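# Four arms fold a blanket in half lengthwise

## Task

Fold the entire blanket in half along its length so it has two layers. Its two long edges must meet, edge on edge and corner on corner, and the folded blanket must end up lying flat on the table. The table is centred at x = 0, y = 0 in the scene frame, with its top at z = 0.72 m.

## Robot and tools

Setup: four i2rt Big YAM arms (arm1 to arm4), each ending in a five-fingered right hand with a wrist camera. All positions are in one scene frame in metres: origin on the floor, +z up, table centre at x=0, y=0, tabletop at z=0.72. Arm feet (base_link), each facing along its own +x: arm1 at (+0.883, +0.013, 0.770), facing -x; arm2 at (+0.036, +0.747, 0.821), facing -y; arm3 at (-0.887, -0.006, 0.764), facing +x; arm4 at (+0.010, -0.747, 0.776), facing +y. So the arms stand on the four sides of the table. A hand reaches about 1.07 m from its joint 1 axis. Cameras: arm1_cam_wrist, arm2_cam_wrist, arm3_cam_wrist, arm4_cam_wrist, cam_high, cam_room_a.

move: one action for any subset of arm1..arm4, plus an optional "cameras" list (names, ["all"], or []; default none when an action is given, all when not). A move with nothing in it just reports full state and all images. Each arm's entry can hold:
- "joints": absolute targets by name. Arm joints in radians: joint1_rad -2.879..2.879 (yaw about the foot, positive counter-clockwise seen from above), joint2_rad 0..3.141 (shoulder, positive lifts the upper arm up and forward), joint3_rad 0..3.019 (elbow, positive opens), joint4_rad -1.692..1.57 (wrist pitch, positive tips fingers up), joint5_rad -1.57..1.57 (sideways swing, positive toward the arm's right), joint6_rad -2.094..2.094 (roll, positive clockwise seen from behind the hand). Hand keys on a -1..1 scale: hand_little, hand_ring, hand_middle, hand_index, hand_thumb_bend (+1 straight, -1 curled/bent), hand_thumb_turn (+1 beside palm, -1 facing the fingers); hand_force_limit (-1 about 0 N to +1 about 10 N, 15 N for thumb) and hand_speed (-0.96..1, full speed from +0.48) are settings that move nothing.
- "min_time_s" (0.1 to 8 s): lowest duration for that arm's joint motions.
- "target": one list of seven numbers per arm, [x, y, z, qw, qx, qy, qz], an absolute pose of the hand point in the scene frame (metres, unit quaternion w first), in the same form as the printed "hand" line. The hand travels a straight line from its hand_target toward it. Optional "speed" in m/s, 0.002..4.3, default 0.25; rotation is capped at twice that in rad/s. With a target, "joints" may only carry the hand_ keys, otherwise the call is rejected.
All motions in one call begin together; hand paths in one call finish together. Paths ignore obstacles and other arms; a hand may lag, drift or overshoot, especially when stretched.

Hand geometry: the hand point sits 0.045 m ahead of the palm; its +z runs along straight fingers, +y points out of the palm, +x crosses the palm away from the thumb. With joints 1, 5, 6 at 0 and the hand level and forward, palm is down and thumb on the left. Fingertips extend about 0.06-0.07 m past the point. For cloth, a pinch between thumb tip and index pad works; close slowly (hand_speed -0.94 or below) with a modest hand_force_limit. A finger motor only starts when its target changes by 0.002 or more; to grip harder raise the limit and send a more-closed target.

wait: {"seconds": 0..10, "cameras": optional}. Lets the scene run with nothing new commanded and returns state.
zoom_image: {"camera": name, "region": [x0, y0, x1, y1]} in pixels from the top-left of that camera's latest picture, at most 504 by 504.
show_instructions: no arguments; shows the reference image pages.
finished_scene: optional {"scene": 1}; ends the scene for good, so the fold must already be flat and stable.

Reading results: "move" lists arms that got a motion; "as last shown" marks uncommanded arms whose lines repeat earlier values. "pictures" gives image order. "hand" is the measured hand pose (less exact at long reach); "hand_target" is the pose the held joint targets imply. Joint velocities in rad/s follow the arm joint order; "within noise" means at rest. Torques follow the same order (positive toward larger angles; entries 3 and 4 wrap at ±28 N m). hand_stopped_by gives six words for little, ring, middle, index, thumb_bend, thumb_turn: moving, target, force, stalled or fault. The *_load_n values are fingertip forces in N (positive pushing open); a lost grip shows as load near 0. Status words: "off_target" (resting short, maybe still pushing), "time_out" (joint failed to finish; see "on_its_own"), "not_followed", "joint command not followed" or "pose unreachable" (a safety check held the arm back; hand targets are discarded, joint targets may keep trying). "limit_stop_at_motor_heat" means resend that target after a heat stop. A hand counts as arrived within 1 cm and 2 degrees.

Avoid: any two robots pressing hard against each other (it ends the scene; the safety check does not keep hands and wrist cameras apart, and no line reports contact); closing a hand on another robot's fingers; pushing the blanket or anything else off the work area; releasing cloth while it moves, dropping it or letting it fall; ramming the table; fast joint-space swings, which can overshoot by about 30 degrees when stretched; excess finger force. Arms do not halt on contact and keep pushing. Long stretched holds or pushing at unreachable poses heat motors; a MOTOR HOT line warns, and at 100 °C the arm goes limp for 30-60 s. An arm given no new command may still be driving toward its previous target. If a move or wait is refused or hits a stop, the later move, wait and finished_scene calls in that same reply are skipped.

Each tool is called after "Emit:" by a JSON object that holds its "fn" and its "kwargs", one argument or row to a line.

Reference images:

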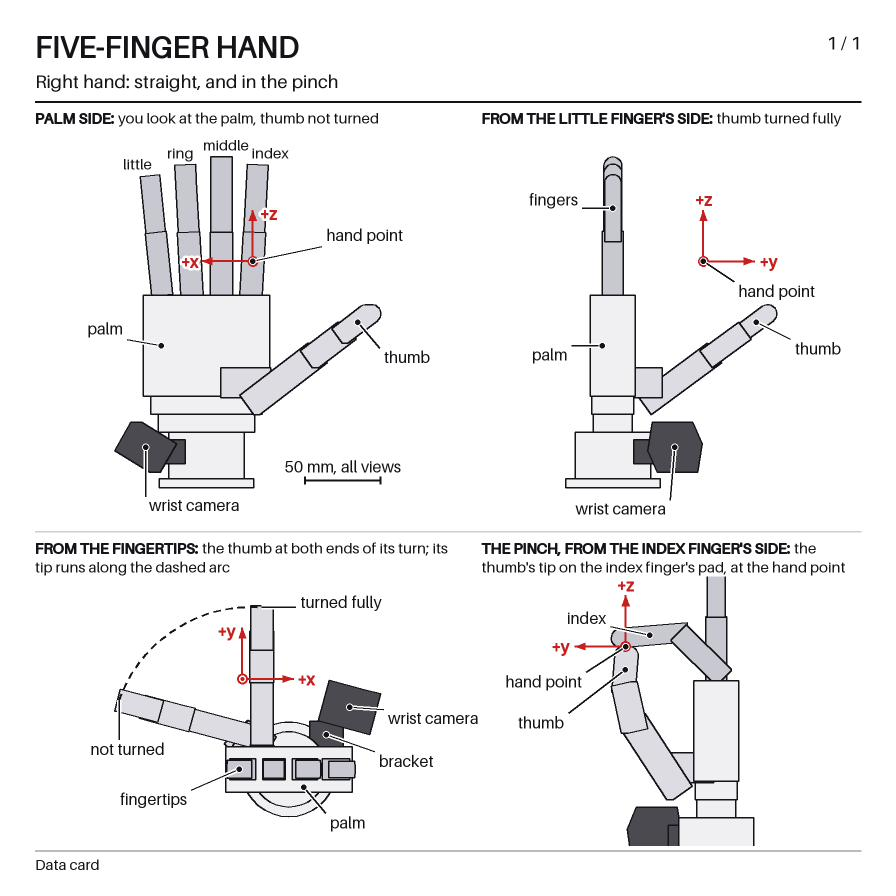

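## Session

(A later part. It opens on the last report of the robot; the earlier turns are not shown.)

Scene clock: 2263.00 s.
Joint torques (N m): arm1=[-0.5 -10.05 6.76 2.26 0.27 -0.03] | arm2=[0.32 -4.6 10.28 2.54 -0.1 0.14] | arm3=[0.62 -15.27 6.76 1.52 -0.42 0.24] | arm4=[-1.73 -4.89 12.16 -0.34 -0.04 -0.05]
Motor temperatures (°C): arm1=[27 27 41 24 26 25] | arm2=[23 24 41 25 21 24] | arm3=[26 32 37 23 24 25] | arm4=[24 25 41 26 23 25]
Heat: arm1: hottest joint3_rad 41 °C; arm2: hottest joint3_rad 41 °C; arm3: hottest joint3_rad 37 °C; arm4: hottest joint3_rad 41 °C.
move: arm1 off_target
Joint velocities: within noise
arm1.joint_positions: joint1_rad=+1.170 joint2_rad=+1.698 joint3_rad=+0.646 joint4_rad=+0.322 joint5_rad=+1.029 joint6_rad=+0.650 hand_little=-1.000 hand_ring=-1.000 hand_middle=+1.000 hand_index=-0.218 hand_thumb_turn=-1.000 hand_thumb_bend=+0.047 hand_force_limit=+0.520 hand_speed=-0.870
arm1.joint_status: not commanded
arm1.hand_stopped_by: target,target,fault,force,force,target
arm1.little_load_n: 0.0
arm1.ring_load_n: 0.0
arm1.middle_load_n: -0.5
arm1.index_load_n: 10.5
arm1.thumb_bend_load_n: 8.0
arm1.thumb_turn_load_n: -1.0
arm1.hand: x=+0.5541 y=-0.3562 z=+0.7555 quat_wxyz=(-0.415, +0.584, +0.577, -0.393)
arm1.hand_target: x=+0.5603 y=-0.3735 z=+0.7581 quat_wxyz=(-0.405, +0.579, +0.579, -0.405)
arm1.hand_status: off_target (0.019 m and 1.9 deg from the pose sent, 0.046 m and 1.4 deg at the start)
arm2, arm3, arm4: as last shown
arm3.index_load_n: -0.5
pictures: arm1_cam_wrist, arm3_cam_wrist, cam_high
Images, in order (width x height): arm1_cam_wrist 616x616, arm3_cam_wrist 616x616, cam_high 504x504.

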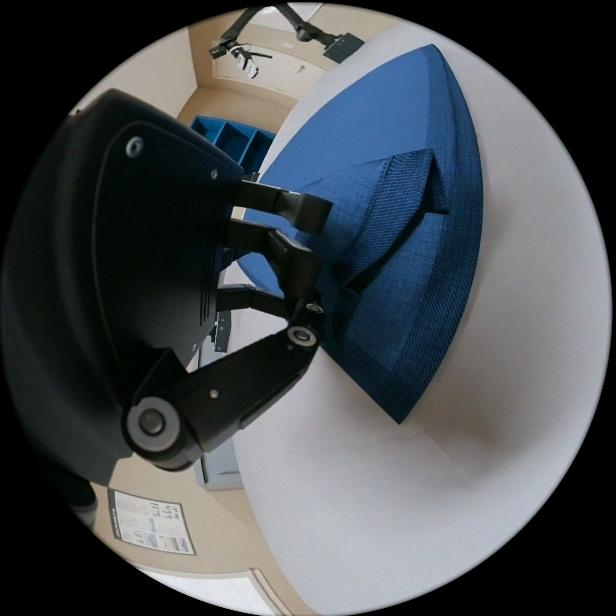

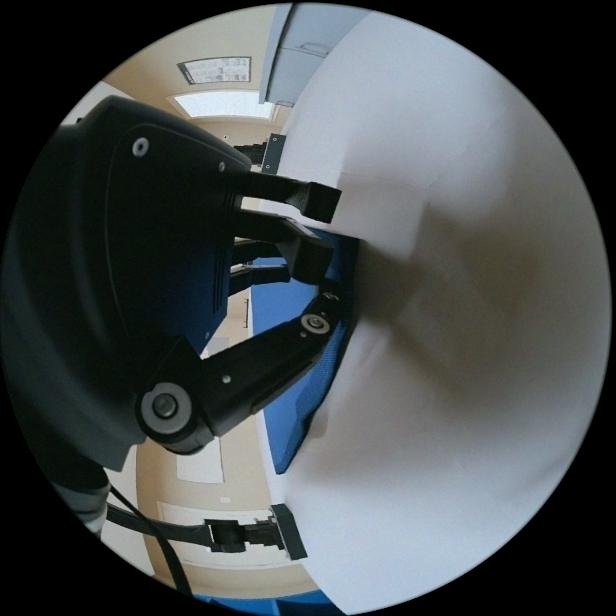

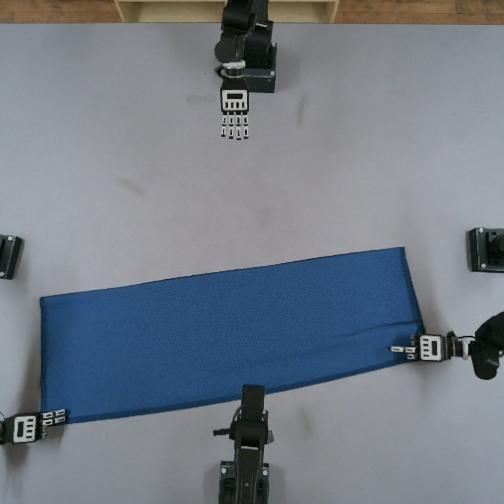

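Emit:
{"fn": "move", "kwargs": {
  "arm1": {"target": [0.562, -0.405, 0.805, 0.4056, -0.5793, -0.5793, 0.4056], "speed": 0.12}
}}

Emit:
{"fn": "move", "kwargs": {
  "arm1": {"target": [0.570, -0.41, 0.762, 0.4056, -0.5793, -0.5793, 0.4056], "speed": 0.08},
  "cameras": ["cam_high", "arm1_cam_wrist"]
}}

Emit:
{"fn": "zoom_image", "kwargs": {
  "camera": "arm1_cam_wrist",
  "region": [200, 150, 520, 470]
}}

Scene clock: 2276.37 s.
Joint torques (N m): arm1=[-0.44 -11.4 8.21 1.14 0.32 -0.08] | arm2=[0.09 -4.95 10.3 2.48 -0.12 0.16] | arm3=[0.62 -15.27 6.78 1.57 -0.42 0.23] | arm4=[-1.44 -5.01 12.12 -0.36 -0.04 -0.05]
Motor temperatures (°C): arm1=[27 27 40 24 26 25] | arm2=[23 24 41 25 21 24] | arm3=[26 32 37 23 24 25] | arm4=[24 25 41 26 23 25]
Heat: arm1: hottest joint3_rad 40 °C; arm2: hottest joint3_rad 41 °C; arm3: hottest joint3_rad 37 °C; arm4: hottest joint3_rad 41 °C.
move: arm1 off_target
Joint velocities: within noise
arm1.joint_positions: joint1_rad=+1.203 joint2_rad=+1.635 joint3_rad=+0.751 joint4_rad=+0.121 joint5_rad=+1.054 joint6_rad=+0.693 hand_little=-1.000 hand_ring=-1.000 hand_middle=+1.000 hand_index=-0.218 hand_thumb_turn=-1.000 hand_thumb_bend=+0.047 hand_force_limit=+0.520 hand_speed=-0.870
arm1.joint_status: not commanded
arm1.hand_stopped_by: target,target,fault,force,force,target
arm1.little_load_n: 0.0
arm1.ring_load_n: 0.0
arm1.middle_load_n: 0.0
arm1.index_load_n: 10.0
arm1.thumb_bend_load_n: 8.5
arm1.thumb_turn_load_n: -1.0
arm1.hand: x=+0.5539 y=-0.3881 z=+0.7966 quat_wxyz=(-0.414, +0.584, +0.576, -0.394)
arm1.hand_target: x=+0.5622 y=-0.4047 z=+0.8050 quat_wxyz=(-0.405, +0.579, +0.579, -0.406)
arm1.hand_status: off_target (0.021 m and 1.8 deg from the pose sent, 0.070 m and 1.9 deg at the start)
arm2, arm4: as last shown
arm3.joint_positions: joint1_rad=-1.311 joint2_rad=+2.065 joint3_rad=+1.318 joint4_rad=-0.381 joint5_rad=-1.198 joint6_rad=-1.136 hand_little=-1.000 hand_ring=-1.000 hand_middle=+0.500 hand_index=+0.500 hand_thumb_turn=-1.000 hand_thumb_bend=+0.199 hand_force_limit=+0.200 hand_speed=-0.800
arm3.joint_status: not commanded
arm3.hand_stopped_by: target,target,target,target,target,target
arm3.little_load_n: 0.0
arm3.ring_load_n: 0.0
arm3.middle_load_n: 0.0
arm3.index_load_n: 0.0
arm3.thumb_bend_load_n: -3.0
arm3.thumb_turn_load_n: 0.0
arm3.hand: x=-0.6337 y=-0.5442 z=+0.7410 quat_wxyz=(-0.403, +0.583, -0.571, +0.415)
arm3.hand_target: x=-0.6352 y=-0.5394 z=+0.7224 quat_wxyz=(-0.406, +0.579, -0.579, +0.405)
arm3.hand_status: not commanded
pictures: none

Scene clock: 2277.50 s.
Joint torques (N m): arm1=[-0.09 -11.16 6.52 2.21 0.27 -0.03] | arm2=[0.21 -4.37 10.25 2.48 -0.11 0.14] | arm3=[0.67 -15.33 6.75 1.54 -0.42 0.24] | arm4=[-1.67 -5.19 12.19 -0.28 -0.04 -0.06]
Motor temperatures (°C): arm1=[27 27 40 24 26 25] | arm2=[23 24 41 25 21 24] | arm3=[26 32 37 23 24 25] | arm4=[24 25 41 26 23 25]
Heat: arm1: hottest joint3_rad 40 °C; arm2: hottest joint3_rad 41 °C; arm3: hottest joint3_rad 37 °C; arm4: hottest joint3_rad 41 °C.
move: arm1 off_target
Joint velocities: within noise
arm1.joint_positions: joint1_rad=+1.221 joint2_rad=+1.735 joint3_rad=+0.751 joint4_rad=+0.193 joint5_rad=+1.072 joint6_rad=+0.727 hand_little=-1.000 hand_ring=-1.000 hand_middle=+1.000 hand_index=-0.218 hand_thumb_turn=-1.000 hand_thumb_bend=+0.047 hand_force_limit=+0.520 hand_speed=-0.870
arm1.joint_status: not commanded
arm1.hand_stopped_by: target,target,fault,force,force,target
arm1.little_load_n: 0.0
arm1.ring_load_n: 0.0
arm1.middle_load_n: 0.0
arm1.index_load_n: 10.5
arm1.thumb_bend_load_n: 8.0
arm1.thumb_turn_load_n: -1.0
arm1.hand: x=+0.5588 y=-0.3938 z=+0.7615 quat_wxyz=(-0.416, +0.586, +0.574, -0.394)
arm1.hand_target: x=+0.5702 y=-0.4095 z=+0.7621 quat_wxyz=(-0.405, +0.579, +0.579, -0.405)
arm1.hand_status: off_target (0.020 m and 2.1 deg from the pose sent, 0.044 m and 1.8 deg at the start)
arm2, arm3, arm4: as last shown
arm2.ring_load_n: -0.5
arm3.hand_target: x=-0.6352 y=-0.5394 z=+0.7225 quat_wxyz=(-0.406, +0.579, -0.579, +0.405)
arm4.index_load_n: 0.5
pictures: arm1_cam_wrist, cam_high
Images, in order (width x height): arm1_cam_wrist 616x616, cam_high 504x504.

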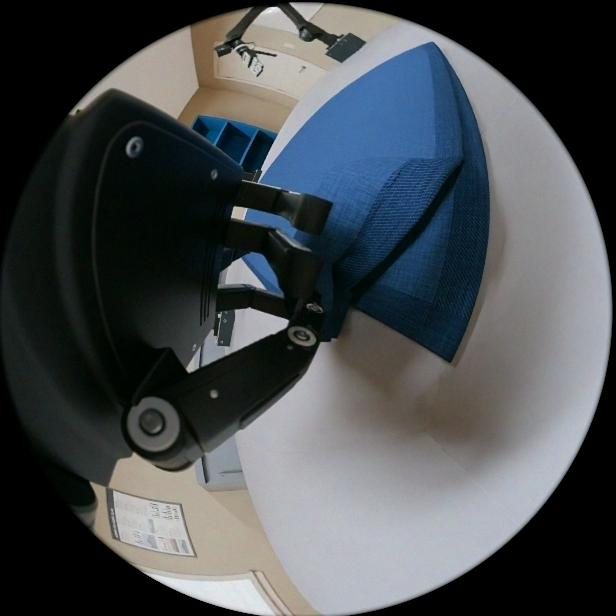

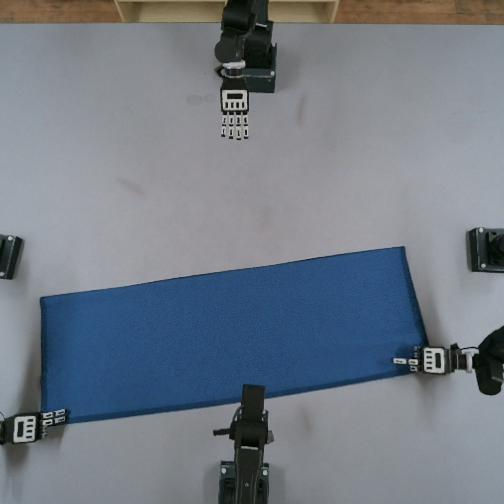

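Scaled by 1.575 from the camera's image (finer frame: 880x880).

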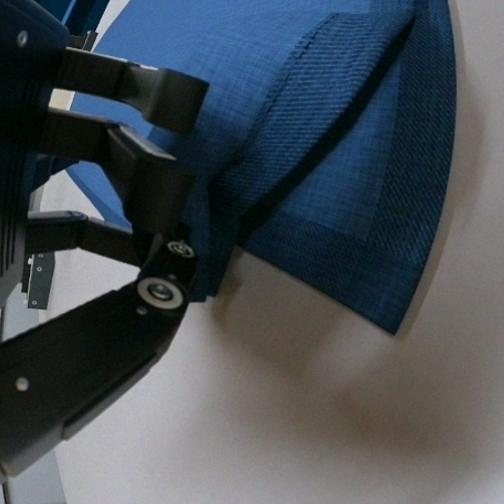

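Emit:
{"fn": "move", "kwargs": {
  "arm1": {"target": [0.583, -0.378, 0.758, 0.4056, -0.5793, -0.5793, 0.4056], "speed": 0.06}
}}

Emit:
{"fn": "move", "kwargs": {
  "arm1": {"target": [0.583, -0.374, 0.748, 0.4056, -0.5793, -0.5793, 0.4056], "speed": 0.05},
  "cameras": ["cam_high", "arm1_cam_wrist"]
}}

Emit:
{"fn": "zoom_image", "kwargs": {
  "camera": "arm1_cam_wrist",
  "region": [200, 150, 520, 470]
}}

Scene clock: 2304.97 s.
Joint torques (N m): arm1=[-1.03 -11.81 5.08 2.32 0.32 -0.05] | arm2=[0.62 -4.95 10.25 2.47 -0.09 0.13] | arm3=[0.67 -16.03 6.68 1.55 -0.62 0.24] | arm4=[-1.32 -4.95 12.12 -0.31 -0.04 -0.07]
Motor temperatures (°C): arm1=[27 27 39 24 26 25] | arm2=[23 24 41 25 21 24] | arm3=[26 32 37 23 24 25] | arm4=[24 25 41 26 23 25]
Heat: arm1: hottest joint3_rad 39 °C; arm2: hottest joint3_rad 41 °C; arm3: hottest joint3_rad 37 °C; arm4: hottest joint3_rad 41 °C.
move: arm1 off_target
Joint velocities: within noise
arm1.joint_positions: joint1_rad=+1.235 joint2_rad=+1.706 joint3_rad=+0.664 joint4_rad=+0.239 joint5_rad=+1.072 joint6_rad=+0.729 hand_little=-1.000 hand_ring=-1.000 hand_middle=+1.000 hand_index=-0.218 hand_thumb_turn=-1.000 hand_thumb_bend=+0.047 hand_force_limit=+0.520 hand_speed=-0.870
arm1.joint_status: not commanded
arm1.hand_stopped_by: target,target,fault,force,force,target
arm1.little_load_n: 0.0
arm1.ring_load_n: 0.0
arm1.middle_load_n: 0.0
arm1.index_load_n: 9.0
arm1.thumb_bend_load_n: 7.5
arm1.thumb_turn_load_n: -1.0
arm1.hand: x=+0.5763 y=-0.3691 z=+0.7523 quat_wxyz=(-0.415, +0.581, +0.580, -0.392)
arm1.hand_target: x=+0.5830 y=-0.3778 z=+0.7578 quat_wxyz=(-0.406, +0.579, +0.579, -0.405)
arm1.hand_status: off_target (0.012 m and 1.8 deg from the pose sent, 0.029 m and 2.1 deg at the start)
arm2, arm3, arm4: as last shown
arm2.ring_load_n: 0.0
arm2.thumb_bend_load_n: 0.5
arm3.joint_positions: joint1_rad=-1.311 joint2_rad=+2.073 joint3_rad=+1.318 joint4_rad=-0.381 joint5_rad=-1.194 joint6_rad=-1.136 hand_little=-1.000 hand_ring=-1.000 hand_middle=+0.500 hand_index=+0.500 hand_thumb_turn=-1.000 hand_thumb_bend=+0.200 hand_force_limit=+0.200 hand_speed=-0.800
arm3.middle_load_n: 1.0
arm3.thumb_bend_load_n: -0.5
arm3.hand: x=-0.6344 y=-0.5434 z=+0.7360 quat_wxyz=(-0.403, +0.582, -0.574, +0.411)
arm3.hand_target: x=-0.6352 y=-0.5395 z=+0.7225 quat_wxyz=(-0.406, +0.579, -0.579, +0.405)
arm4.index_load_n: 0.0
pictures: none

Scene clock: 2305.93 s.
Joint torques (N m): arm1=[-1.26 -9.88 4.79 2.43 0.22 -0.11] | arm2=[0.09 -4.84 10.18 2.54 -0.1 0.15] | arm3=[0.67 -15.97 6.72 1.54 -0.62 0.24] | arm4=[-1.55 -5.01 12.08 -0.42 -0.05 -0.06]
Motor temperatures (°C): arm1=[27 27 39 24 26 25] | arm2=[23 24 41 25 21 24] | arm3=[26 32 37 23 24 25] | arm4=[24 25 41 26 23 25]
Heat: arm1: hottest joint3_rad 39 °C; arm2: hottest joint3_rad 41 °C; arm3: hottest joint3_rad 37 °C; arm4: hottest joint3_rad 41 °C.
move: arm1 done
Joint velocities: within noise
arm1.joint_positions: joint1_rad=+1.235 joint2_rad=+1.707 joint3_rad=+0.653 joint4_rad=+0.281 joint5_rad=+1.072 joint6_rad=+0.729 hand_little=-1.000 hand_ring=-1.000 hand_middle=+1.000 hand_index=-0.218 hand_thumb_turn=-1.000 hand_thumb_bend=+0.047 hand_force_limit=+0.520 hand_speed=-0.870
arm1.joint_status: not commanded
arm1.hand_stopped_by: target,target,fault,force,force,target
arm1.little_load_n: 0.0
arm1.ring_load_n: 0.5
arm1.middle_load_n: -0.5
arm1.index_load_n: 9.0
arm1.thumb_bend_load_n: 7.5
arm1.thumb_turn_load_n: -1.5
arm1.hand: x=+0.5757 y=-0.3707 z=+0.7541 quat_wxyz=(-0.410, +0.584, +0.572, -0.404)
arm1.hand_target: x=+0.5830 y=-0.3739 z=+0.7482 quat_wxyz=(-0.405, +0.579, +0.579, -0.406)
arm1.hand_status: done (0.010 m and 1.1 deg from the pose sent, 0.009 m and 1.8 deg at the start)
arm2, arm3, arm4: as last shown
arm2.thumb_bend_load_n: 0.0
pictures: arm1_cam_wrist, cam_high
Images, in order (width x height): arm1_cam_wrist 616x616, cam_high 504x504.

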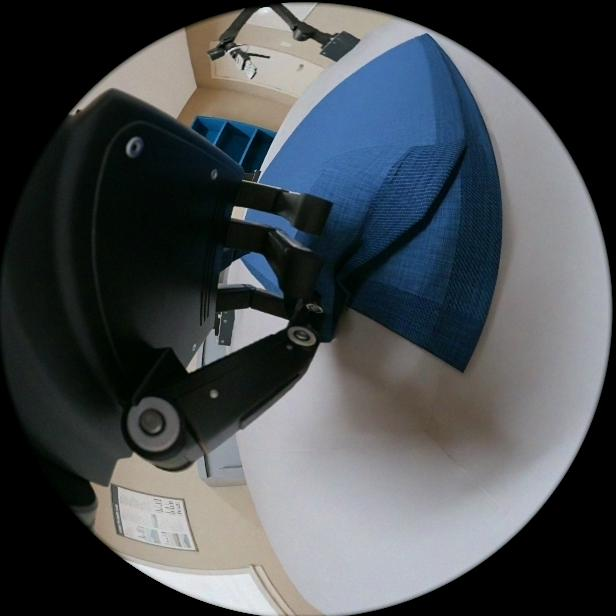

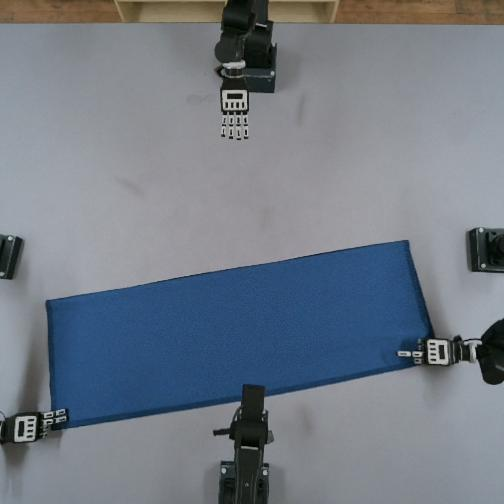

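Scaled by 1.575 from the camera's image (finer frame: 880x880).

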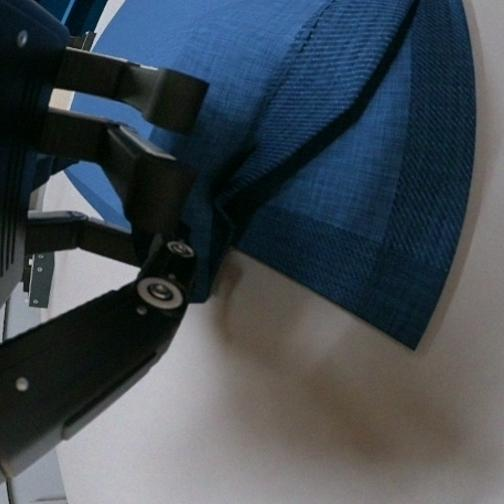

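Emit:
{"fn": "move", "kwargs": {
  "arm1": {"target": [0.580, -0.37, 0.80, 0.4056, -0.5793, -0.5793, 0.4056], "speed": 0.12}
}}

Emit:
{"fn": "move", "kwargs": {
  "arm1": {"target": [0.582, -0.335, 0.80, 0.4056, -0.5793, -0.5793, 0.4056], "speed": 0.1},
  "cameras": ["cam_high", "arm1_cam_wrist", "arm3_cam_wrist"]
}}

Emit:
{"fn": "zoom_image", "kwargs": {
  "camera": "cam_high",
  "region": [230, 210, 480, 430]
}}

Emit:
{"fn": "zoom_image", "kwargs": {
  "camera": "cam_high",
  "region": [0, 280, 160, 450]
}}

Scene clock: 2339.70 s.
Joint torques (N m): arm1=[-2.14 -9.99 7.02 1.2 0.12 -0.23] | arm2=[0.32 -4.78 10.33 2.47 -0.1 0.12] | arm3=[0.56 -16.03 6.71 1.55 -0.62 0.24] | arm4=[-1.44 -5.19 12.14 -0.34 -0.04 -0.06]
Motor temperatures (°C): arm1=[27 27 37 24 26 25] | arm2=[23 24 41 25 21 24] | arm3=[26 31 37 23 24 25] | arm4=[24 25 41 26 23 25]
Heat: arm1: hottest joint3_rad 37 °C; arm2: hottest joint3_rad 41 °C; arm3: hottest joint3_rad 37 °C; arm4: hottest joint3_rad 41 °C.
move: arm1 done
Joint velocities: within noise
arm1.joint_positions: joint1_rad=+1.235 joint2_rad=+1.562 joint3_rad=+0.653 joint4_rad=+0.151 joint5_rad=+1.066 joint6_rad=+0.722 hand_little=-1.000 hand_ring=-1.000 hand_middle=+1.000 hand_index=-0.218 hand_thumb_turn=-1.000 hand_thumb_bend=+0.047 hand_force_limit=+0.520 hand_speed=-0.870
arm1.joint_status: not commanded
arm1.hand_stopped_by: target,target,fault,force,force,target
arm1.little_load_n: 0.0
arm1.ring_load_n: 0.0
arm1.middle_load_n: 0.0
arm1.index_load_n: 9.5
arm1.thumb_bend_load_n: 7.5
arm1.thumb_turn_load_n: -1.0
arm1.hand: x=+0.5782 y=-0.3668 z=+0.7997 quat_wxyz=(-0.406, +0.584, +0.572, -0.408)
arm1.hand_target: x=+0.5800 y=-0.3700 z=+0.8001 quat_wxyz=(-0.406, +0.579, +0.579, -0.406)
arm1.hand_status: done (0.004 m and 1.1 deg from the pose sent, 0.046 m and 1.1 deg at the start)
arm2, arm3, arm4: as last shown
arm2.index_load_n: -0.5
arm2.thumb_bend_load_n: -0.5
arm3.thumb_turn_load_n: -0.5
pictures: none

Scene clock: 2340.73 s.
Joint torques (N m): arm1=[-3.31 -9.7 5.85 2.39 0.14 -0.26] | arm2=[0.21 -4.72 10.35 2.55 -0.09 0.14] | arm3=[0.67 -16.03 6.69 1.55 -0.63 0.24] | arm4=[-1.44 -5.07 12.11 -0.32 -0.04 -0.05]
Motor temperatures (°C): arm1=[27 27 37 24 26 25] | arm2=[23 24 41 25 21 24] | arm3=[26 31 37 23 24 25] | arm4=[24 25 41 26 23 25]
Heat: arm1: hottest joint3_rad 37 °C; arm2: hottest joint3_rad 41 °C; arm3: hottest joint3_rad 37 °C; arm4: hottest joint3_rad 41 °C.
move: arm1 done
Joint velocities: within noise
arm1.joint_positions: joint1_rad=+1.218 joint2_rad=+1.500 joint3_rad=+0.569 joint4_rad=+0.189 joint5_rad=+1.042 joint6_rad=+0.682 hand_little=-1.000 hand_ring=-1.000 hand_middle=+1.000 hand_index=-0.218 hand_thumb_turn=-1.000 hand_thumb_bend=+0.047 hand_force_limit=+0.520 hand_speed=-0.870
arm1.joint_status: not commanded
arm1.hand_stopped_by: target,target,fault,force,force,target
arm1.little_load_n: 0.0
arm1.ring_load_n: 0.0
arm1.middle_load_n: 0.0
arm1.index_load_n: 9.5
arm1.thumb_bend_load_n: 7.5
arm1.thumb_turn_load_n: -1.5
arm1.hand: x=+0.5853 y=-0.3372 z=+0.7970 quat_wxyz=(-0.406, +0.579, +0.581, -0.404)
arm1.hand_target: x=+0.5820 y=-0.3350 z=+0.8000 quat_wxyz=(-0.406, +0.579, +0.579, -0.405)
arm1.hand_status: done (0.005 m and 0.3 deg from the pose sent, 0.032 m and 1.1 deg at the start)
arm2.joint_positions: joint1_rad=-0.221 joint2_rad=+0.882 joint3_rad=+0.736 joint4_rad=-0.681 joint5_rad=-0.198 joint6_rad=-0.204 hand_little=+1.000 hand_ring=+1.000 hand_middle=+1.000 hand_index=+1.000 hand_thumb_turn=-1.000 hand_thumb_bend=+1.000 hand_force_limit=+0.000 hand_speed=-0.800
arm2.joint_status: not commanded
arm2.hand_stopped_by: target,target,target,target,target,target
arm2.little_load_n: 0.0
arm2.ring_load_n: 0.0
arm2.middle_load_n: 0.0
arm2.index_load_n: 0.0
arm2.thumb_bend_load_n: 0.0
arm2.thumb_turn_load_n: 0.0
arm2.hand: x=+0.0044 y=+0.4045 z=+0.9958 quat_wxyz=(-0.002, +0.012, -0.928, +0.373)
arm2.hand_target: x=+0.0000 y=+0.4002 z=+1.0000 quat_wxyz=(+0.000, +0.000, -0.924, +0.382)
arm2.hand_status: not commanded
arm3: as last shown
arm3.ring_load_n: 0.5
arm3.middle_load_n: 1.5
arm4.joint_positions: joint1_rad=-0.031 joint2_rad=+1.023 joint3_rad=+0.680 joint4_rad=-1.245 joint5_rad=+0.000 joint6_rad=-0.072 hand_little=+1.000 hand_ring=+1.000 hand_middle=+1.000 hand_index=+1.000 hand_thumb_turn=+1.000 hand_thumb_bend=+1.000 hand_force_limit=+0.000 hand_speed=-0.800
arm4.joint_status: not commanded
arm4.hand_stopped_by: target,target,target,target,target,target
arm4.little_load_n: 0.0
arm4.ring_load_n: 0.0
arm4.middle_load_n: 0.0
arm4.index_load_n: 0.0
arm4.thumb_bend_load_n: 0.0
arm4.thumb_turn_load_n: 0.0
arm4.hand: x=-0.0031 y=-0.5702 z=+0.8703 quat_wxyz=(+0.008, +1.000, +0.000, +0.000)
arm4.hand_target: x=-0.0001 y=-0.5601 z=+0.8798 quat_wxyz=(+0.000, +1.000, +0.000, +0.000)
arm4.hand_status: not commanded
pictures: arm1_cam_wrist, arm3_cam_wrist, cam_high
Images, in order (width x height): arm1_cam_wrist 616x616, arm3_cam_wrist 616x616, cam_high 504x504.

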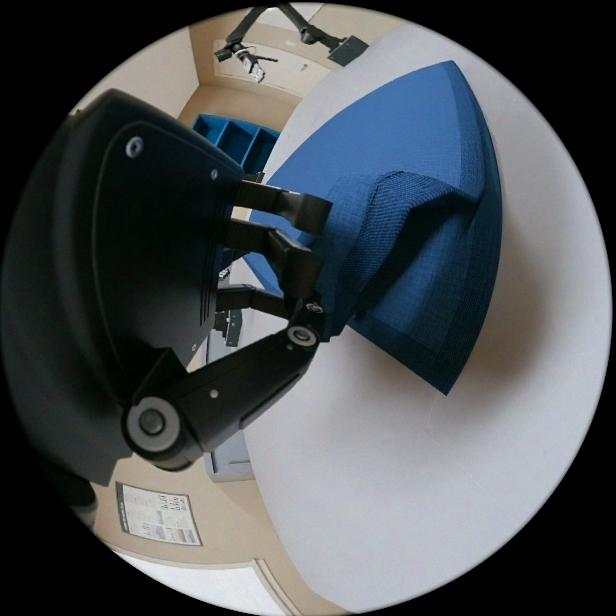

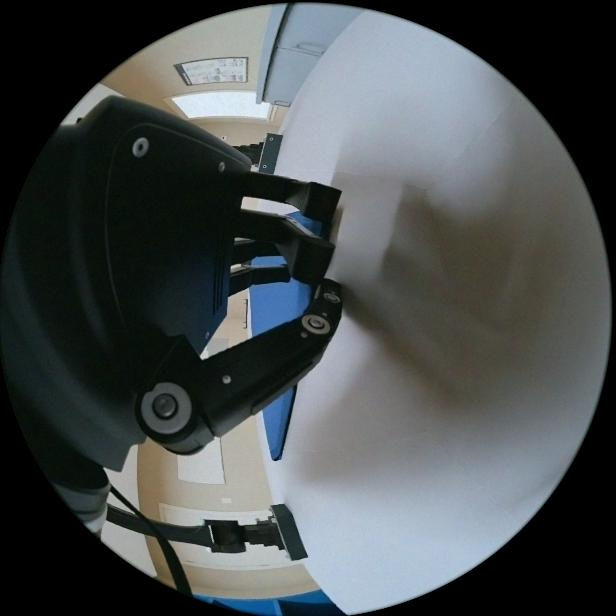

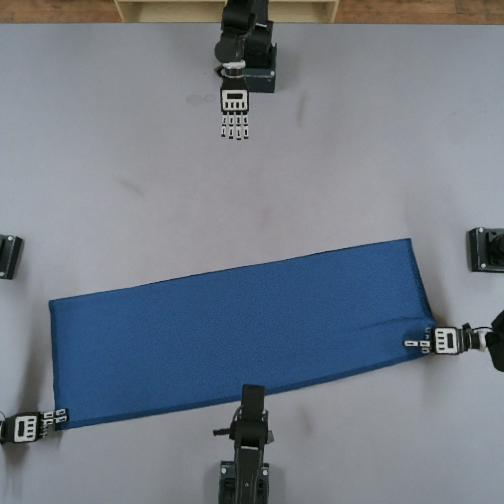

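Scaled by 2.016.

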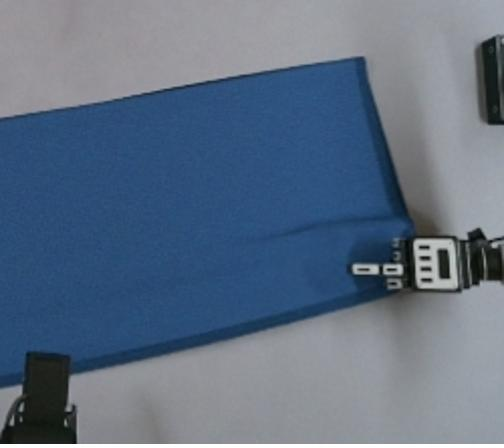

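Scaled by 2.965.

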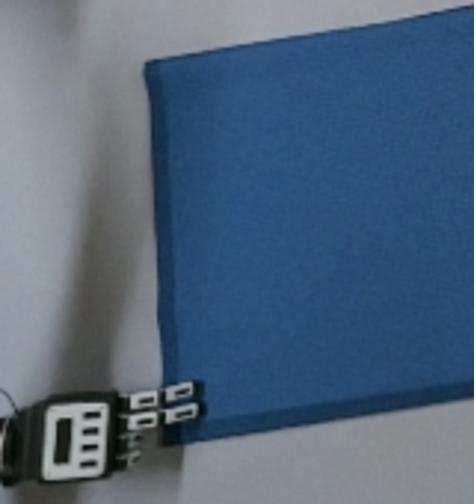

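Emit:
{"fn": "move", "kwargs": {
  "arm3": {"target": [-0.60, -0.54, 0.80, 0.4056, -0.5793, 0.5793, -0.4056], "speed": 0.2}
}}

Emit:
{"fn": "move", "kwargs": {
  "arm3": {"target": [-0.565, -0.545, 0.79, 0.4056, -0.5793, 0.5793, -0.4056], "speed": 0.15},
  "cameras": ["arm3_cam_wrist"]
}}

Scene clock: 2382.90 s.
Joint torques (N m): arm1=[-3.31 -9.7 5.83 2.4 0.21 -0.22] | arm2=[0.62 -5.3 10.29 2.5 -0.08 0.14] | arm3=[0.79 -16.97 9.54 0.7 -0.7 0.3] | arm4=[-1.44 -5.3 12.1 -0.43 -0.06 -0.05]
Motor temperatures (°C): arm1=[27 27 36 24 25 25] | arm2=[23 24 41 25 21 24] | arm3=[26 31 37 23 24 25] | arm4=[24 25 41 26 23 25]
Heat: arm1: hottest joint3_rad 36 °C; arm2: hottest joint3_rad 41 °C; arm3: hottest joint3_rad 37 °C; arm4: hottest joint3_rad 41 °C.
move: arm3 done
Joint velocities: within noise
arm1, arm2, arm4: as last shown
arm1.joint_positions: joint1_rad=+1.218 joint2_rad=+1.500 joint3_rad=+0.569 joint4_rad=+0.189 joint5_rad=+1.040 joint6_rad=+0.679 hand_little=-1.000 hand_ring=-1.000 hand_middle=+1.000 hand_index=-0.218 hand_thumb_turn=-1.000 hand_thumb_bend=+0.047 hand_force_limit=+0.520 hand_speed=-0.870
arm1.index_load_n: 8.5
arm1.thumb_turn_load_n: -1.0
arm1.hand: x=+0.5855 y=-0.3373 z=+0.7967 quat_wxyz=(-0.405, +0.578, +0.583, -0.403)
arm3.joint_positions: joint1_rad=-1.252 joint2_rad=+1.962 joint3_rad=+1.318 joint4_rad=-0.381 joint5_rad=-1.162 joint6_rad=-1.004 hand_little=-1.000 hand_ring=-1.000 hand_middle=+0.500 hand_index=+0.500 hand_thumb_turn=-1.000 hand_thumb_bend=+0.200 hand_force_limit=+0.200 hand_speed=-0.800
arm3.joint_status: not commanded
arm3.hand_stopped_by: target,target,target,target,target,target
arm3.little_load_n: 0.0
arm3.ring_load_n: 0.0
arm3.middle_load_n: 0.0
arm3.index_load_n: 0.0
arm3.thumb_bend_load_n: 0.0
arm3.thumb_turn_load_n: 0.0
arm3.hand: x=-0.6017 y=-0.5364 z=+0.7967 quat_wxyz=(-0.405, +0.581, -0.577, +0.407)
arm3.hand_target: x=-0.5999 y=-0.5399 z=+0.7999 quat_wxyz=(-0.406, +0.579, -0.579, +0.406)
arm3.hand_status: done (0.005 m and 0.4 deg from the pose sent, 0.073 m and 1.0 deg at the start)
pictures: none

Scene clock: 2384.07 s.
Joint torques (N m): arm1=[-3.25 -9.7 5.83 2.4 0.22 -0.22] | arm2=[0.21 -5.07 10.39 2.45 -0.09 0.16] | arm3=[0.62 -16.44 10.92 1.91 -0.63 0.31] | arm4=[-1.67 -5.01 12.14 -0.32 -0.03 -0.06]
Motor temperatures (°C): arm1=[27 27 36 24 25 25] | arm2=[23 24 41 25 21 24] | arm3=[26 31 37 23 24 25] | arm4=[24 25 41 26 23 25]
Heat: arm1: hottest joint3_rad 36 °C; arm2: hottest joint3_rad 41 °C; arm3: hottest joint3_rad 37 °C; arm4: hottest joint3_rad 41 °C.
move: arm3 off_target
Joint velocities: within noise
arm1, arm2, arm4: as last shown
arm3.joint_positions: joint1_rad=-1.195 joint2_rad=+1.988 joint3_rad=+1.318 joint4_rad=-0.286 joint5_rad=-1.131 joint6_rad=-0.894 hand_little=-1.000 hand_ring=-1.000 hand_middle=+0.500 hand_index=+0.500 hand_thumb_turn=-1.000 hand_thumb_bend=+0.200 hand_force_limit=+0.200 hand_speed=-0.800
arm3.joint_status: not commanded
arm3.hand_stopped_by: target,target,target,target,target,target
arm3.little_load_n: 0.0
arm3.ring_load_n: 0.0
arm3.middle_load_n: 0.0
arm3.index_load_n: 0.0
arm3.thumb_bend_load_n: 0.0
arm3.thumb_turn_load_n: 0.0
arm3.hand: x=-0.5695 y=-0.5308 z=+0.7856 quat_wxyz=(-0.411, +0.578, -0.584, +0.395)
arm3.hand_target: x=-0.5652 y=-0.5445 z=+0.7902 quat_wxyz=(-0.406, +0.579, -0.579, +0.405)
arm3.hand_status: off_target (0.016 m and 1.4 deg from the pose sent, 0.038 m and 0.4 deg at the start)
Images, in order (width x height): arm3_cam_wrist 616x616.

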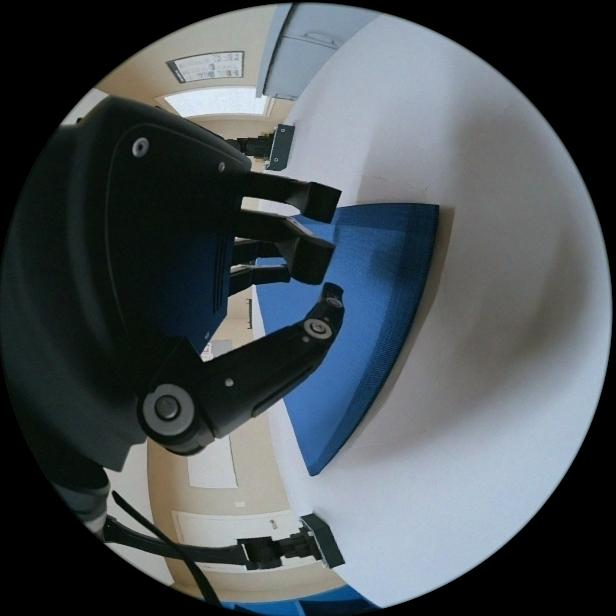

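Emit:
{"fn": "move", "kwargs": {
  "arm3": {"target": [-0.543, -0.59, 0.765, 0.4056, -0.5793, 0.5793, -0.4056], "speed": 0.12}
}}

Emit:
{"fn": "move", "kwargs": {
  "arm3": {"target": [-0.543, -0.59, 0.712, 0.4056, -0.5793, 0.5793, -0.4056], "speed": 0.08},
  "cameras": ["arm3_cam_wrist"]
}}

Scene clock: 2396.53 s.
Joint torques (N m): arm1=[-3.31 -9.64 5.85 2.39 0.22 -0.22] | arm2=[0.32 -4.72 10.26 2.44 -0.11 0.14] | arm3=[1.49 -18.43 11.99 1.61 -0.68 0.35] | arm4=[-1.85 -5.07 12.19 -0.4 -0.04 -0.07]
Motor temperatures (°C): arm1=[27 27 36 24 26 25] | arm2=[23 24 41 25 21 24] | arm3=[26 31 38 24 24 25] | arm4=[24 25 41 26 23 25]
Heat: arm1: hottest joint3_rad 36 °C; arm2: hottest joint3_rad 41 °C; arm3: hottest joint3_rad 38 °C; arm4: hottest joint3_rad 41 °C.
move: arm3 off_target
Joint velocities: within noise
arm1, arm2, arm4: as last shown
arm1.little_load_n: 0.5
arm1.thumb_bend_load_n: 7.0
arm1.thumb_turn_load_n: -1.5
arm3.joint_positions: joint1_rad=-1.192 joint2_rad=+2.129 joint3_rad=+1.473 joint4_rad=-0.281 joint5_rad=-1.121 joint6_rad=-0.867 hand_little=-1.000 hand_ring=-1.000 hand_middle=+0.500 hand_index=+0.500 hand_thumb_turn=-1.000 hand_thumb_bend=+0.200 hand_force_limit=+0.200 hand_speed=-0.800
arm3.joint_status: not commanded
arm3.hand_stopped_by: target,target,target,target,target,target
arm3.little_load_n: 0.0
arm3.ring_load_n: 0.0
arm3.middle_load_n: 0.0
arm3.index_load_n: -0.5
arm3.thumb_bend_load_n: 0.0
arm3.thumb_turn_load_n: 0.0
arm3.hand: x=-0.5546 y=-0.5764 z=+0.7562 quat_wxyz=(-0.409, +0.574, -0.589, +0.396)
arm3.hand_target: x=-0.5434 y=-0.5893 z=+0.7654 quat_wxyz=(-0.405, +0.579, -0.579, +0.406)
arm3.hand_status: off_target (0.020 m and 1.8 deg from the pose sent, 0.068 m and 1.4 deg at the start)
pictures: none

Scene clock: 2397.70 s.
Joint torques (N m): arm1=[-3.25 -9.64 5.85 2.4 0.22 -0.22] | arm2=[0.26 -4.72 10.28 2.47 -0.11 0.15] | arm3=[1.38 -14.92 9.95 1.91 0.15 0.13] | arm4=[-1.38 -5.01 12.14 -0.32 -0.06 -0.07]
Motor temperatures (°C): arm1=[27 27 36 24 26 25] | arm2=[23 24 41 25 21 24] | arm3=[26 31 38 24 24 25] | arm4=[24 25 41 26 23 25]
Heat: arm1: hottest joint3_rad 36 °C; arm2: hottest joint3_rad 41 °C; arm3: hottest joint3_rad 38 °C; arm4: hottest joint3_rad 41 °C.
move: arm3 off_target
Joint velocities: within noise
arm1, arm2, arm4: as last shown
arm1.little_load_n: 0.0
arm1.index_load_n: 8.0
arm1.thumb_bend_load_n: 7.5
arm1.hand: x=+0.5855 y=-0.3372 z=+0.7967 quat_wxyz=(-0.405, +0.578, +0.583, -0.403)
arm1.hand_target: x=+0.5820 y=-0.3349 z=+0.8000 quat_wxyz=(-0.406, +0.579, +0.579, -0.405)
arm3.joint_positions: joint1_rad=-1.191 joint2_rad=+2.171 joint3_rad=+1.482 joint4_rad=-0.190 joint5_rad=-1.140 joint6_rad=-0.851 hand_little=-1.000 hand_ring=-1.000 hand_middle=+0.500 hand_index=+0.500 hand_thumb_turn=-1.000 hand_thumb_bend=+0.199 hand_force_limit=+0.200 hand_speed=-0.800
arm3.joint_status: not commanded
arm3.hand_stopped_by: target,target,target,target,target,target
arm3.little_load_n: 0.0
arm3.ring_load_n: 0.0
arm3.middle_load_n: 0.0
arm3.index_load_n: 0.0
arm3.thumb_bend_load_n: -4.5
arm3.thumb_turn_load_n: 0.5
arm3.hand: x=-0.5489 y=-0.5866 z=+0.7421 quat_wxyz=(-0.409, +0.577, -0.573, +0.414)
arm3.hand_target: x=-0.5440 y=-0.5883 z=+0.7128 quat_wxyz=(-0.406, +0.579, -0.579, +0.406)
arm3.hand_status: off_target (0.031 m and 1.2 deg from the pose sent, 0.048 m and 1.8 deg at the start)
Images, in order (width x height): arm3_cam_wrist 616x616.

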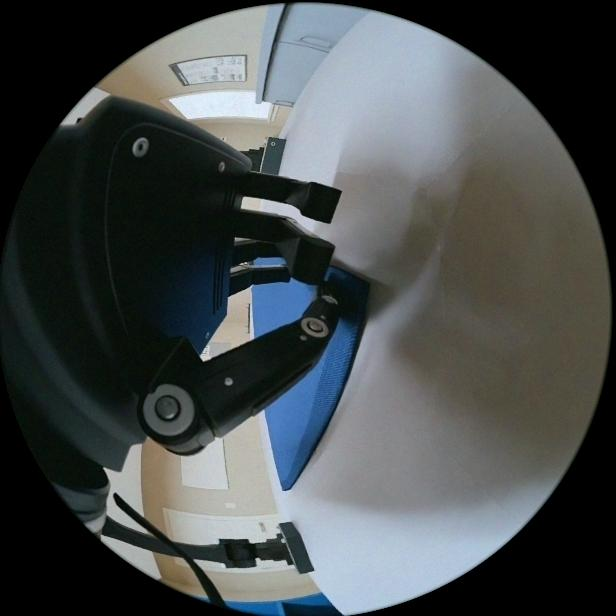

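Emit:
{"fn": "move", "kwargs": {
  "arm1": {"target": [0.598, -0.336, 0.795, 0.4056, -0.5793, -0.5793, 0.4056], "speed": 0.06},
  "cameras": ["arm1_cam_wrist", "arm3_cam_wrist", "cam_high"]
}}

Emit:
{"fn": "zoom_image", "kwargs": {
  "camera": "cam_high",
  "region": [230, 210, 480, 430]
}}

Scene clock: 2403.90 s.
Joint torques (N m): arm1=[-1.2 -9.41 5.9 1.33 0.48 -0.01] | arm2=[0.44 -5.13 10.29 2.51 -0.1 0.12] | arm3=[1.38 -14.86 9.94 1.91 0.15 0.13] | arm4=[-1.44 -5.07 12.08 -0.35 -0.04 -0.04]
Motor temperatures (°C): arm1=[27 27 36 24 26 25] | arm2=[23 24 41 25 21 24] | arm3=[26 30 38 24 24 25] | arm4=[24 25 41 26 23 25]
Heat: arm1: hottest joint3_rad 36 °C; arm2: hottest joint3_rad 41 °C; arm3: hottest joint3_rad 38 °C; arm4: hottest joint3_rad 41 °C.
move: arm1 done
Joint velocities: within noise
arm1.joint_positions: joint1_rad=+1.234 joint2_rad=+1.500 joint3_rad=+0.558 joint4_rad=+0.170 joint5_rad=+1.065 joint6_rad=+0.721 hand_little=-1.000 hand_ring=-1.000 hand_middle=+1.000 hand_index=-0.218 hand_thumb_turn=-1.000 hand_thumb_bend=+0.047 hand_force_limit=+0.520 hand_speed=-0.870
arm1.joint_status: not commanded
arm1.hand_stopped_by: target,target,fault,force,force,target
arm1.little_load_n: 0.0
arm1.ring_load_n: 0.0
arm1.middle_load_n: 0.0
arm1.index_load_n: 9.0
arm1.thumb_bend_load_n: 7.5
arm1.thumb_turn_load_n: -1.5
arm1.hand: x=+0.5913 y=-0.3329 z=+0.7938 quat_wxyz=(-0.409, +0.582, +0.576, -0.403)
arm1.hand_target: x=+0.5979 y=-0.3359 z=+0.7949 quat_wxyz=(-0.406, +0.579, +0.579, -0.406)
arm1.hand_status: done (0.007 m and 0.7 deg from the pose sent, 0.013 m and 0.5 deg at the start)
arm2, arm3, arm4: as last shown
arm3.joint_positions: joint1_rad=-1.191 joint2_rad=+2.171 joint3_rad=+1.482 joint4_rad=-0.190 joint5_rad=-1.140 joint6_rad=-0.850 hand_little=-1.000 hand_ring=-1.000 hand_middle=+0.500 hand_index=+0.500 hand_thumb_turn=-1.000 hand_thumb_bend=+0.199 hand_force_limit=+0.200 hand_speed=-0.800
arm3.thumb_bend_load_n: -5.0
arm3.hand: x=-0.5489 y=-0.5866 z=+0.7421 quat_wxyz=(-0.409, +0.577, -0.574, +0.414)
arm3.hand_target: x=-0.5440 y=-0.5883 z=+0.7128 quat_wxyz=(-0.406, +0.579, -0.579, +0.405)
Images, in order (width x height): arm1_cam_wrist 616x616, arm3_cam_wrist 616x616, cam_high 504x504.

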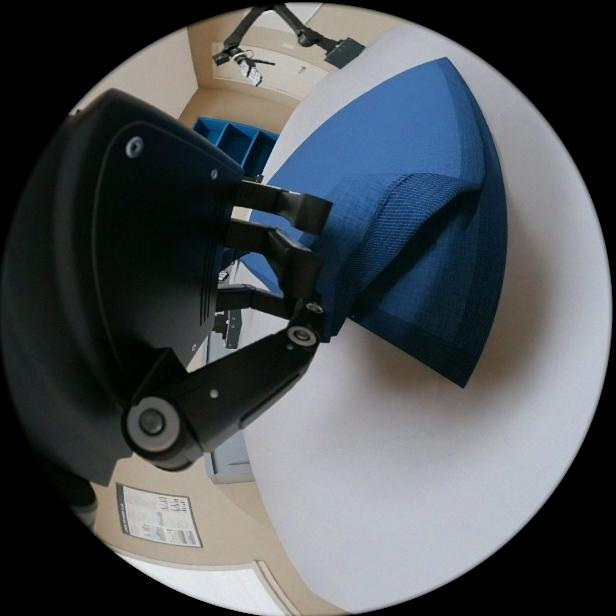

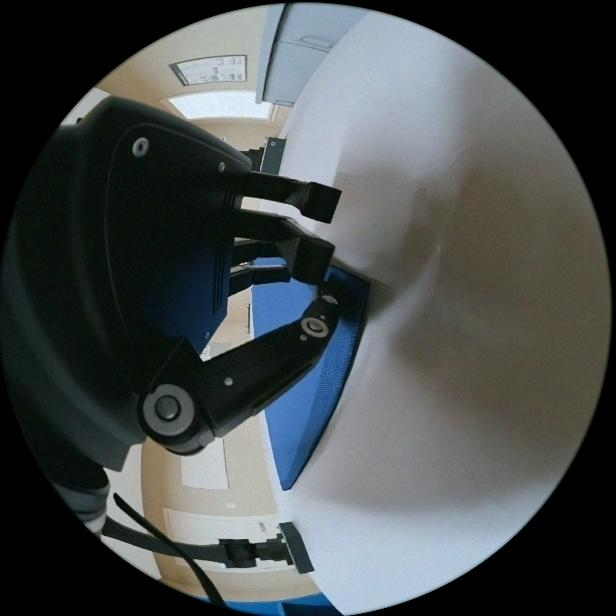

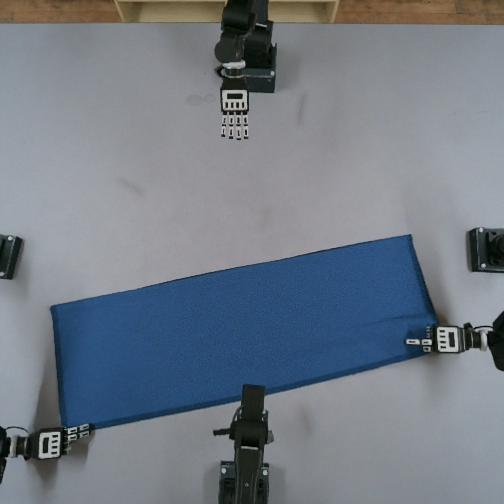

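Scaled by 2.016.

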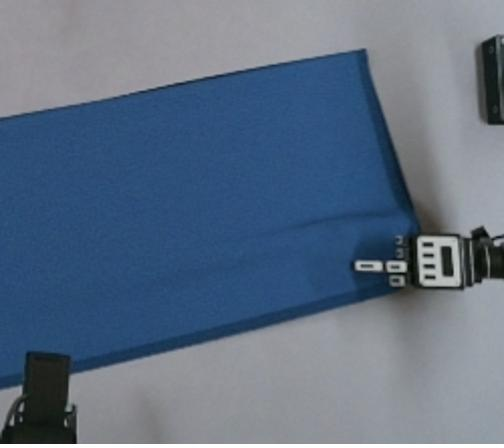

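Emit:
{"fn": "move", "kwargs": {
  "arm1": {"target": [0.592, -0.325, 0.825, 0.4056, -0.5793, -0.5793, 0.4056], "speed": 0.1}
}}

Emit:
{"fn": "move", "kwargs": {
  "arm1": {"target": [0.592, -0.312, 0.81, 0.4056, -0.5793, -0.5793, 0.4056], "speed": 0.1},
  "cameras": ["arm1_cam_wrist"]
}}

Emit:
{"fn": "zoom_image", "kwargs": {
  "camera": "arm1_cam_wrist",
  "region": [200, 150, 520, 470]
}}

Scene clock: 2418.83 s.
Joint torques (N m): arm1=[-3.37 -8.47 6.78 1.32 0.16 -0.21] | arm2=[0.32 -4.54 10.39 2.59 -0.11 0.13] | arm3=[1.44 -14.86 9.96 1.91 0.15 0.12] | arm4=[-1.32 -4.78 12.19 -0.36 -0.07 -0.05]
Motor temperatures (°C): arm1=[27 27 36 24 26 25] | arm2=[23 24 41 25 21 24] | arm3=[26 30 38 24 24 25] | arm4=[24 25 41 26 23 25]
Heat: arm1: hottest joint3_rad 36 °C; arm2: hottest joint3_rad 41 °C; arm3: hottest joint3_rad 38 °C; arm4: hottest joint3_rad 41 °C.
move: arm1 done
Joint velocities: within noise
arm1.joint_positions: joint1_rad=+1.234 joint2_rad=+1.388 joint3_rad=+0.555 joint4_rad=+0.098 joint5_rad=+1.053 joint6_rad=+0.700 hand_little=-1.000 hand_ring=-1.000 hand_middle=+1.000 hand_index=-0.218 hand_thumb_turn=-1.000 hand_thumb_bend=+0.047 hand_force_limit=+0.520 hand_speed=-0.870
arm1.joint_status: not commanded
arm1.hand_stopped_by: target,target,fault,force,force,target
arm1.little_load_n: 0.0
arm1.ring_load_n: 0.0
arm1.middle_load_n: 0.0
arm1.index_load_n: 9.0
arm1.thumb_bend_load_n: 7.5
arm1.thumb_turn_load_n: -1.5
arm1.hand: x=+0.5943 y=-0.3299 z=+0.8256 quat_wxyz=(-0.402, +0.580, +0.576, -0.412)
arm1.hand_target: x=+0.5921 y=-0.3250 z=+0.8249 quat_wxyz=(-0.406, +0.579, +0.579, -0.406)
arm1.hand_status: done (0.005 m and 0.9 deg from the pose sent, 0.032 m and 0.7 deg at the start)
arm2, arm3, arm4: as last shown
arm3.little_load_n: 0.5
arm3.hand: x=-0.5489 y=-0.5865 z=+0.7418 quat_wxyz=(-0.409, +0.577, -0.574, +0.414)
arm3.hand_target: x=-0.5440 y=-0.5882 z=+0.7126 quat_wxyz=(-0.406, +0.579, -0.579, +0.405)
pictures: none

Scene clock: 2419.80 s.
Joint torques (N m): arm1=[-3.55 -6.89 6.22 2.48 0.16 -0.24] | arm2=[0.15 -5.01 10.29 2.56 -0.11 0.14] | arm3=[1.38 -14.86 9.95 1.81 0.15 0.13] | arm4=[-1.55 -5.07 12.07 -0.34 -0.05 -0.06]
Motor temperatures (°C): arm1=[27 27 36 24 26 25] | arm2=[23 24 41 25 21 24] | arm3=[26 30 38 24 24 25] | arm4=[24 25 41 26 23 25]
Heat: arm1: hottest joint3_rad 36 °C; arm2: hottest joint3_rad 41 °C; arm3: hottest joint3_rad 38 °C; arm4: hottest joint3_rad 41 °C.
move: arm1 done
Joint velocities: within noise
arm1.joint_positions: joint1_rad=+1.221 joint2_rad=+1.389 joint3_rad=+0.510 joint4_rad=+0.154 joint5_rad=+1.041 joint6_rad=+0.681 hand_little=-1.000 hand_ring=-1.000 hand_middle=+1.000 hand_index=-0.218 hand_thumb_turn=-1.000 hand_thumb_bend=+0.047 hand_force_limit=+0.520 hand_speed=-0.870
arm1.joint_status: not commanded
arm1.hand_stopped_by: target,target,fault,force,force,target
arm1.little_load_n: 0.0
arm1.ring_load_n: 0.5
arm1.middle_load_n: 0.0
arm1.index_load_n: 9.0
arm1.thumb_bend_load_n: 8.0
arm1.thumb_turn_load_n: -1.5
arm1.hand: x=+0.5958 y=-0.3164 z=+0.8144 quat_wxyz=(-0.402, +0.579, +0.578, -0.411)
arm1.hand_target: x=+0.5922 y=-0.3120 z=+0.8102 quat_wxyz=(-0.406, +0.579, +0.579, -0.405)
arm1.hand_status: done (0.007 m and 0.7 deg from the pose sent, 0.024 m and 1.0 deg at the start)
arm2, arm3, arm4: as last shown
arm3.joint_positions: joint1_rad=-1.191 joint2_rad=+2.171 joint3_rad=+1.482 joint4_rad=-0.187 joint5_rad=-1.140 joint6_rad=-0.850 hand_little=-1.000 hand_ring=-1.000 hand_middle=+0.500 hand_index=+0.500 hand_thumb_turn=-1.000 hand_thumb_bend=+0.199 hand_force_limit=+0.200 hand_speed=-0.800
arm3.little_load_n: 0.0
arm3.ring_load_n: 0.5
arm3.hand: x=-0.5486 y=-0.5868 z=+0.7420 quat_wxyz=(-0.409, +0.577, -0.573, +0.414)
arm3.hand_target: x=-0.5439 y=-0.5882 z=+0.7128 quat_wxyz=(-0.406, +0.579, -0.579, +0.405)
Images, in order (width x height): arm1_cam_wrist 616x616.

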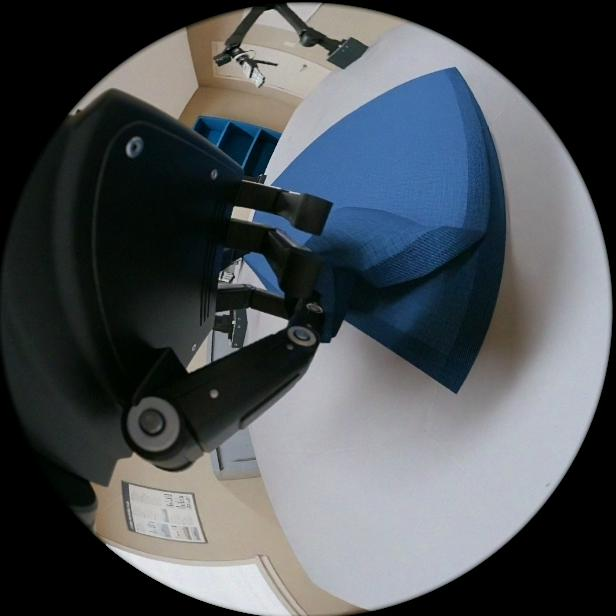

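Scaled by 1.575 from the camera's image (finer frame: 880x880).

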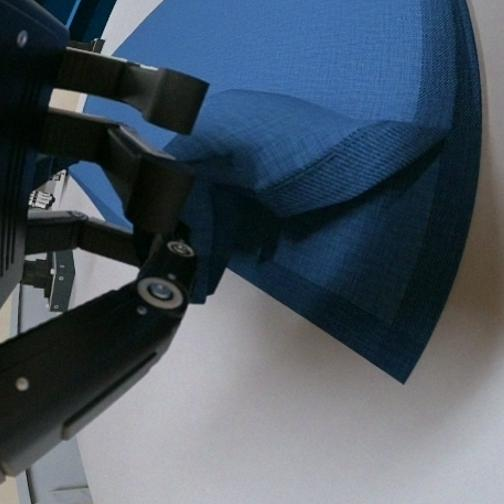

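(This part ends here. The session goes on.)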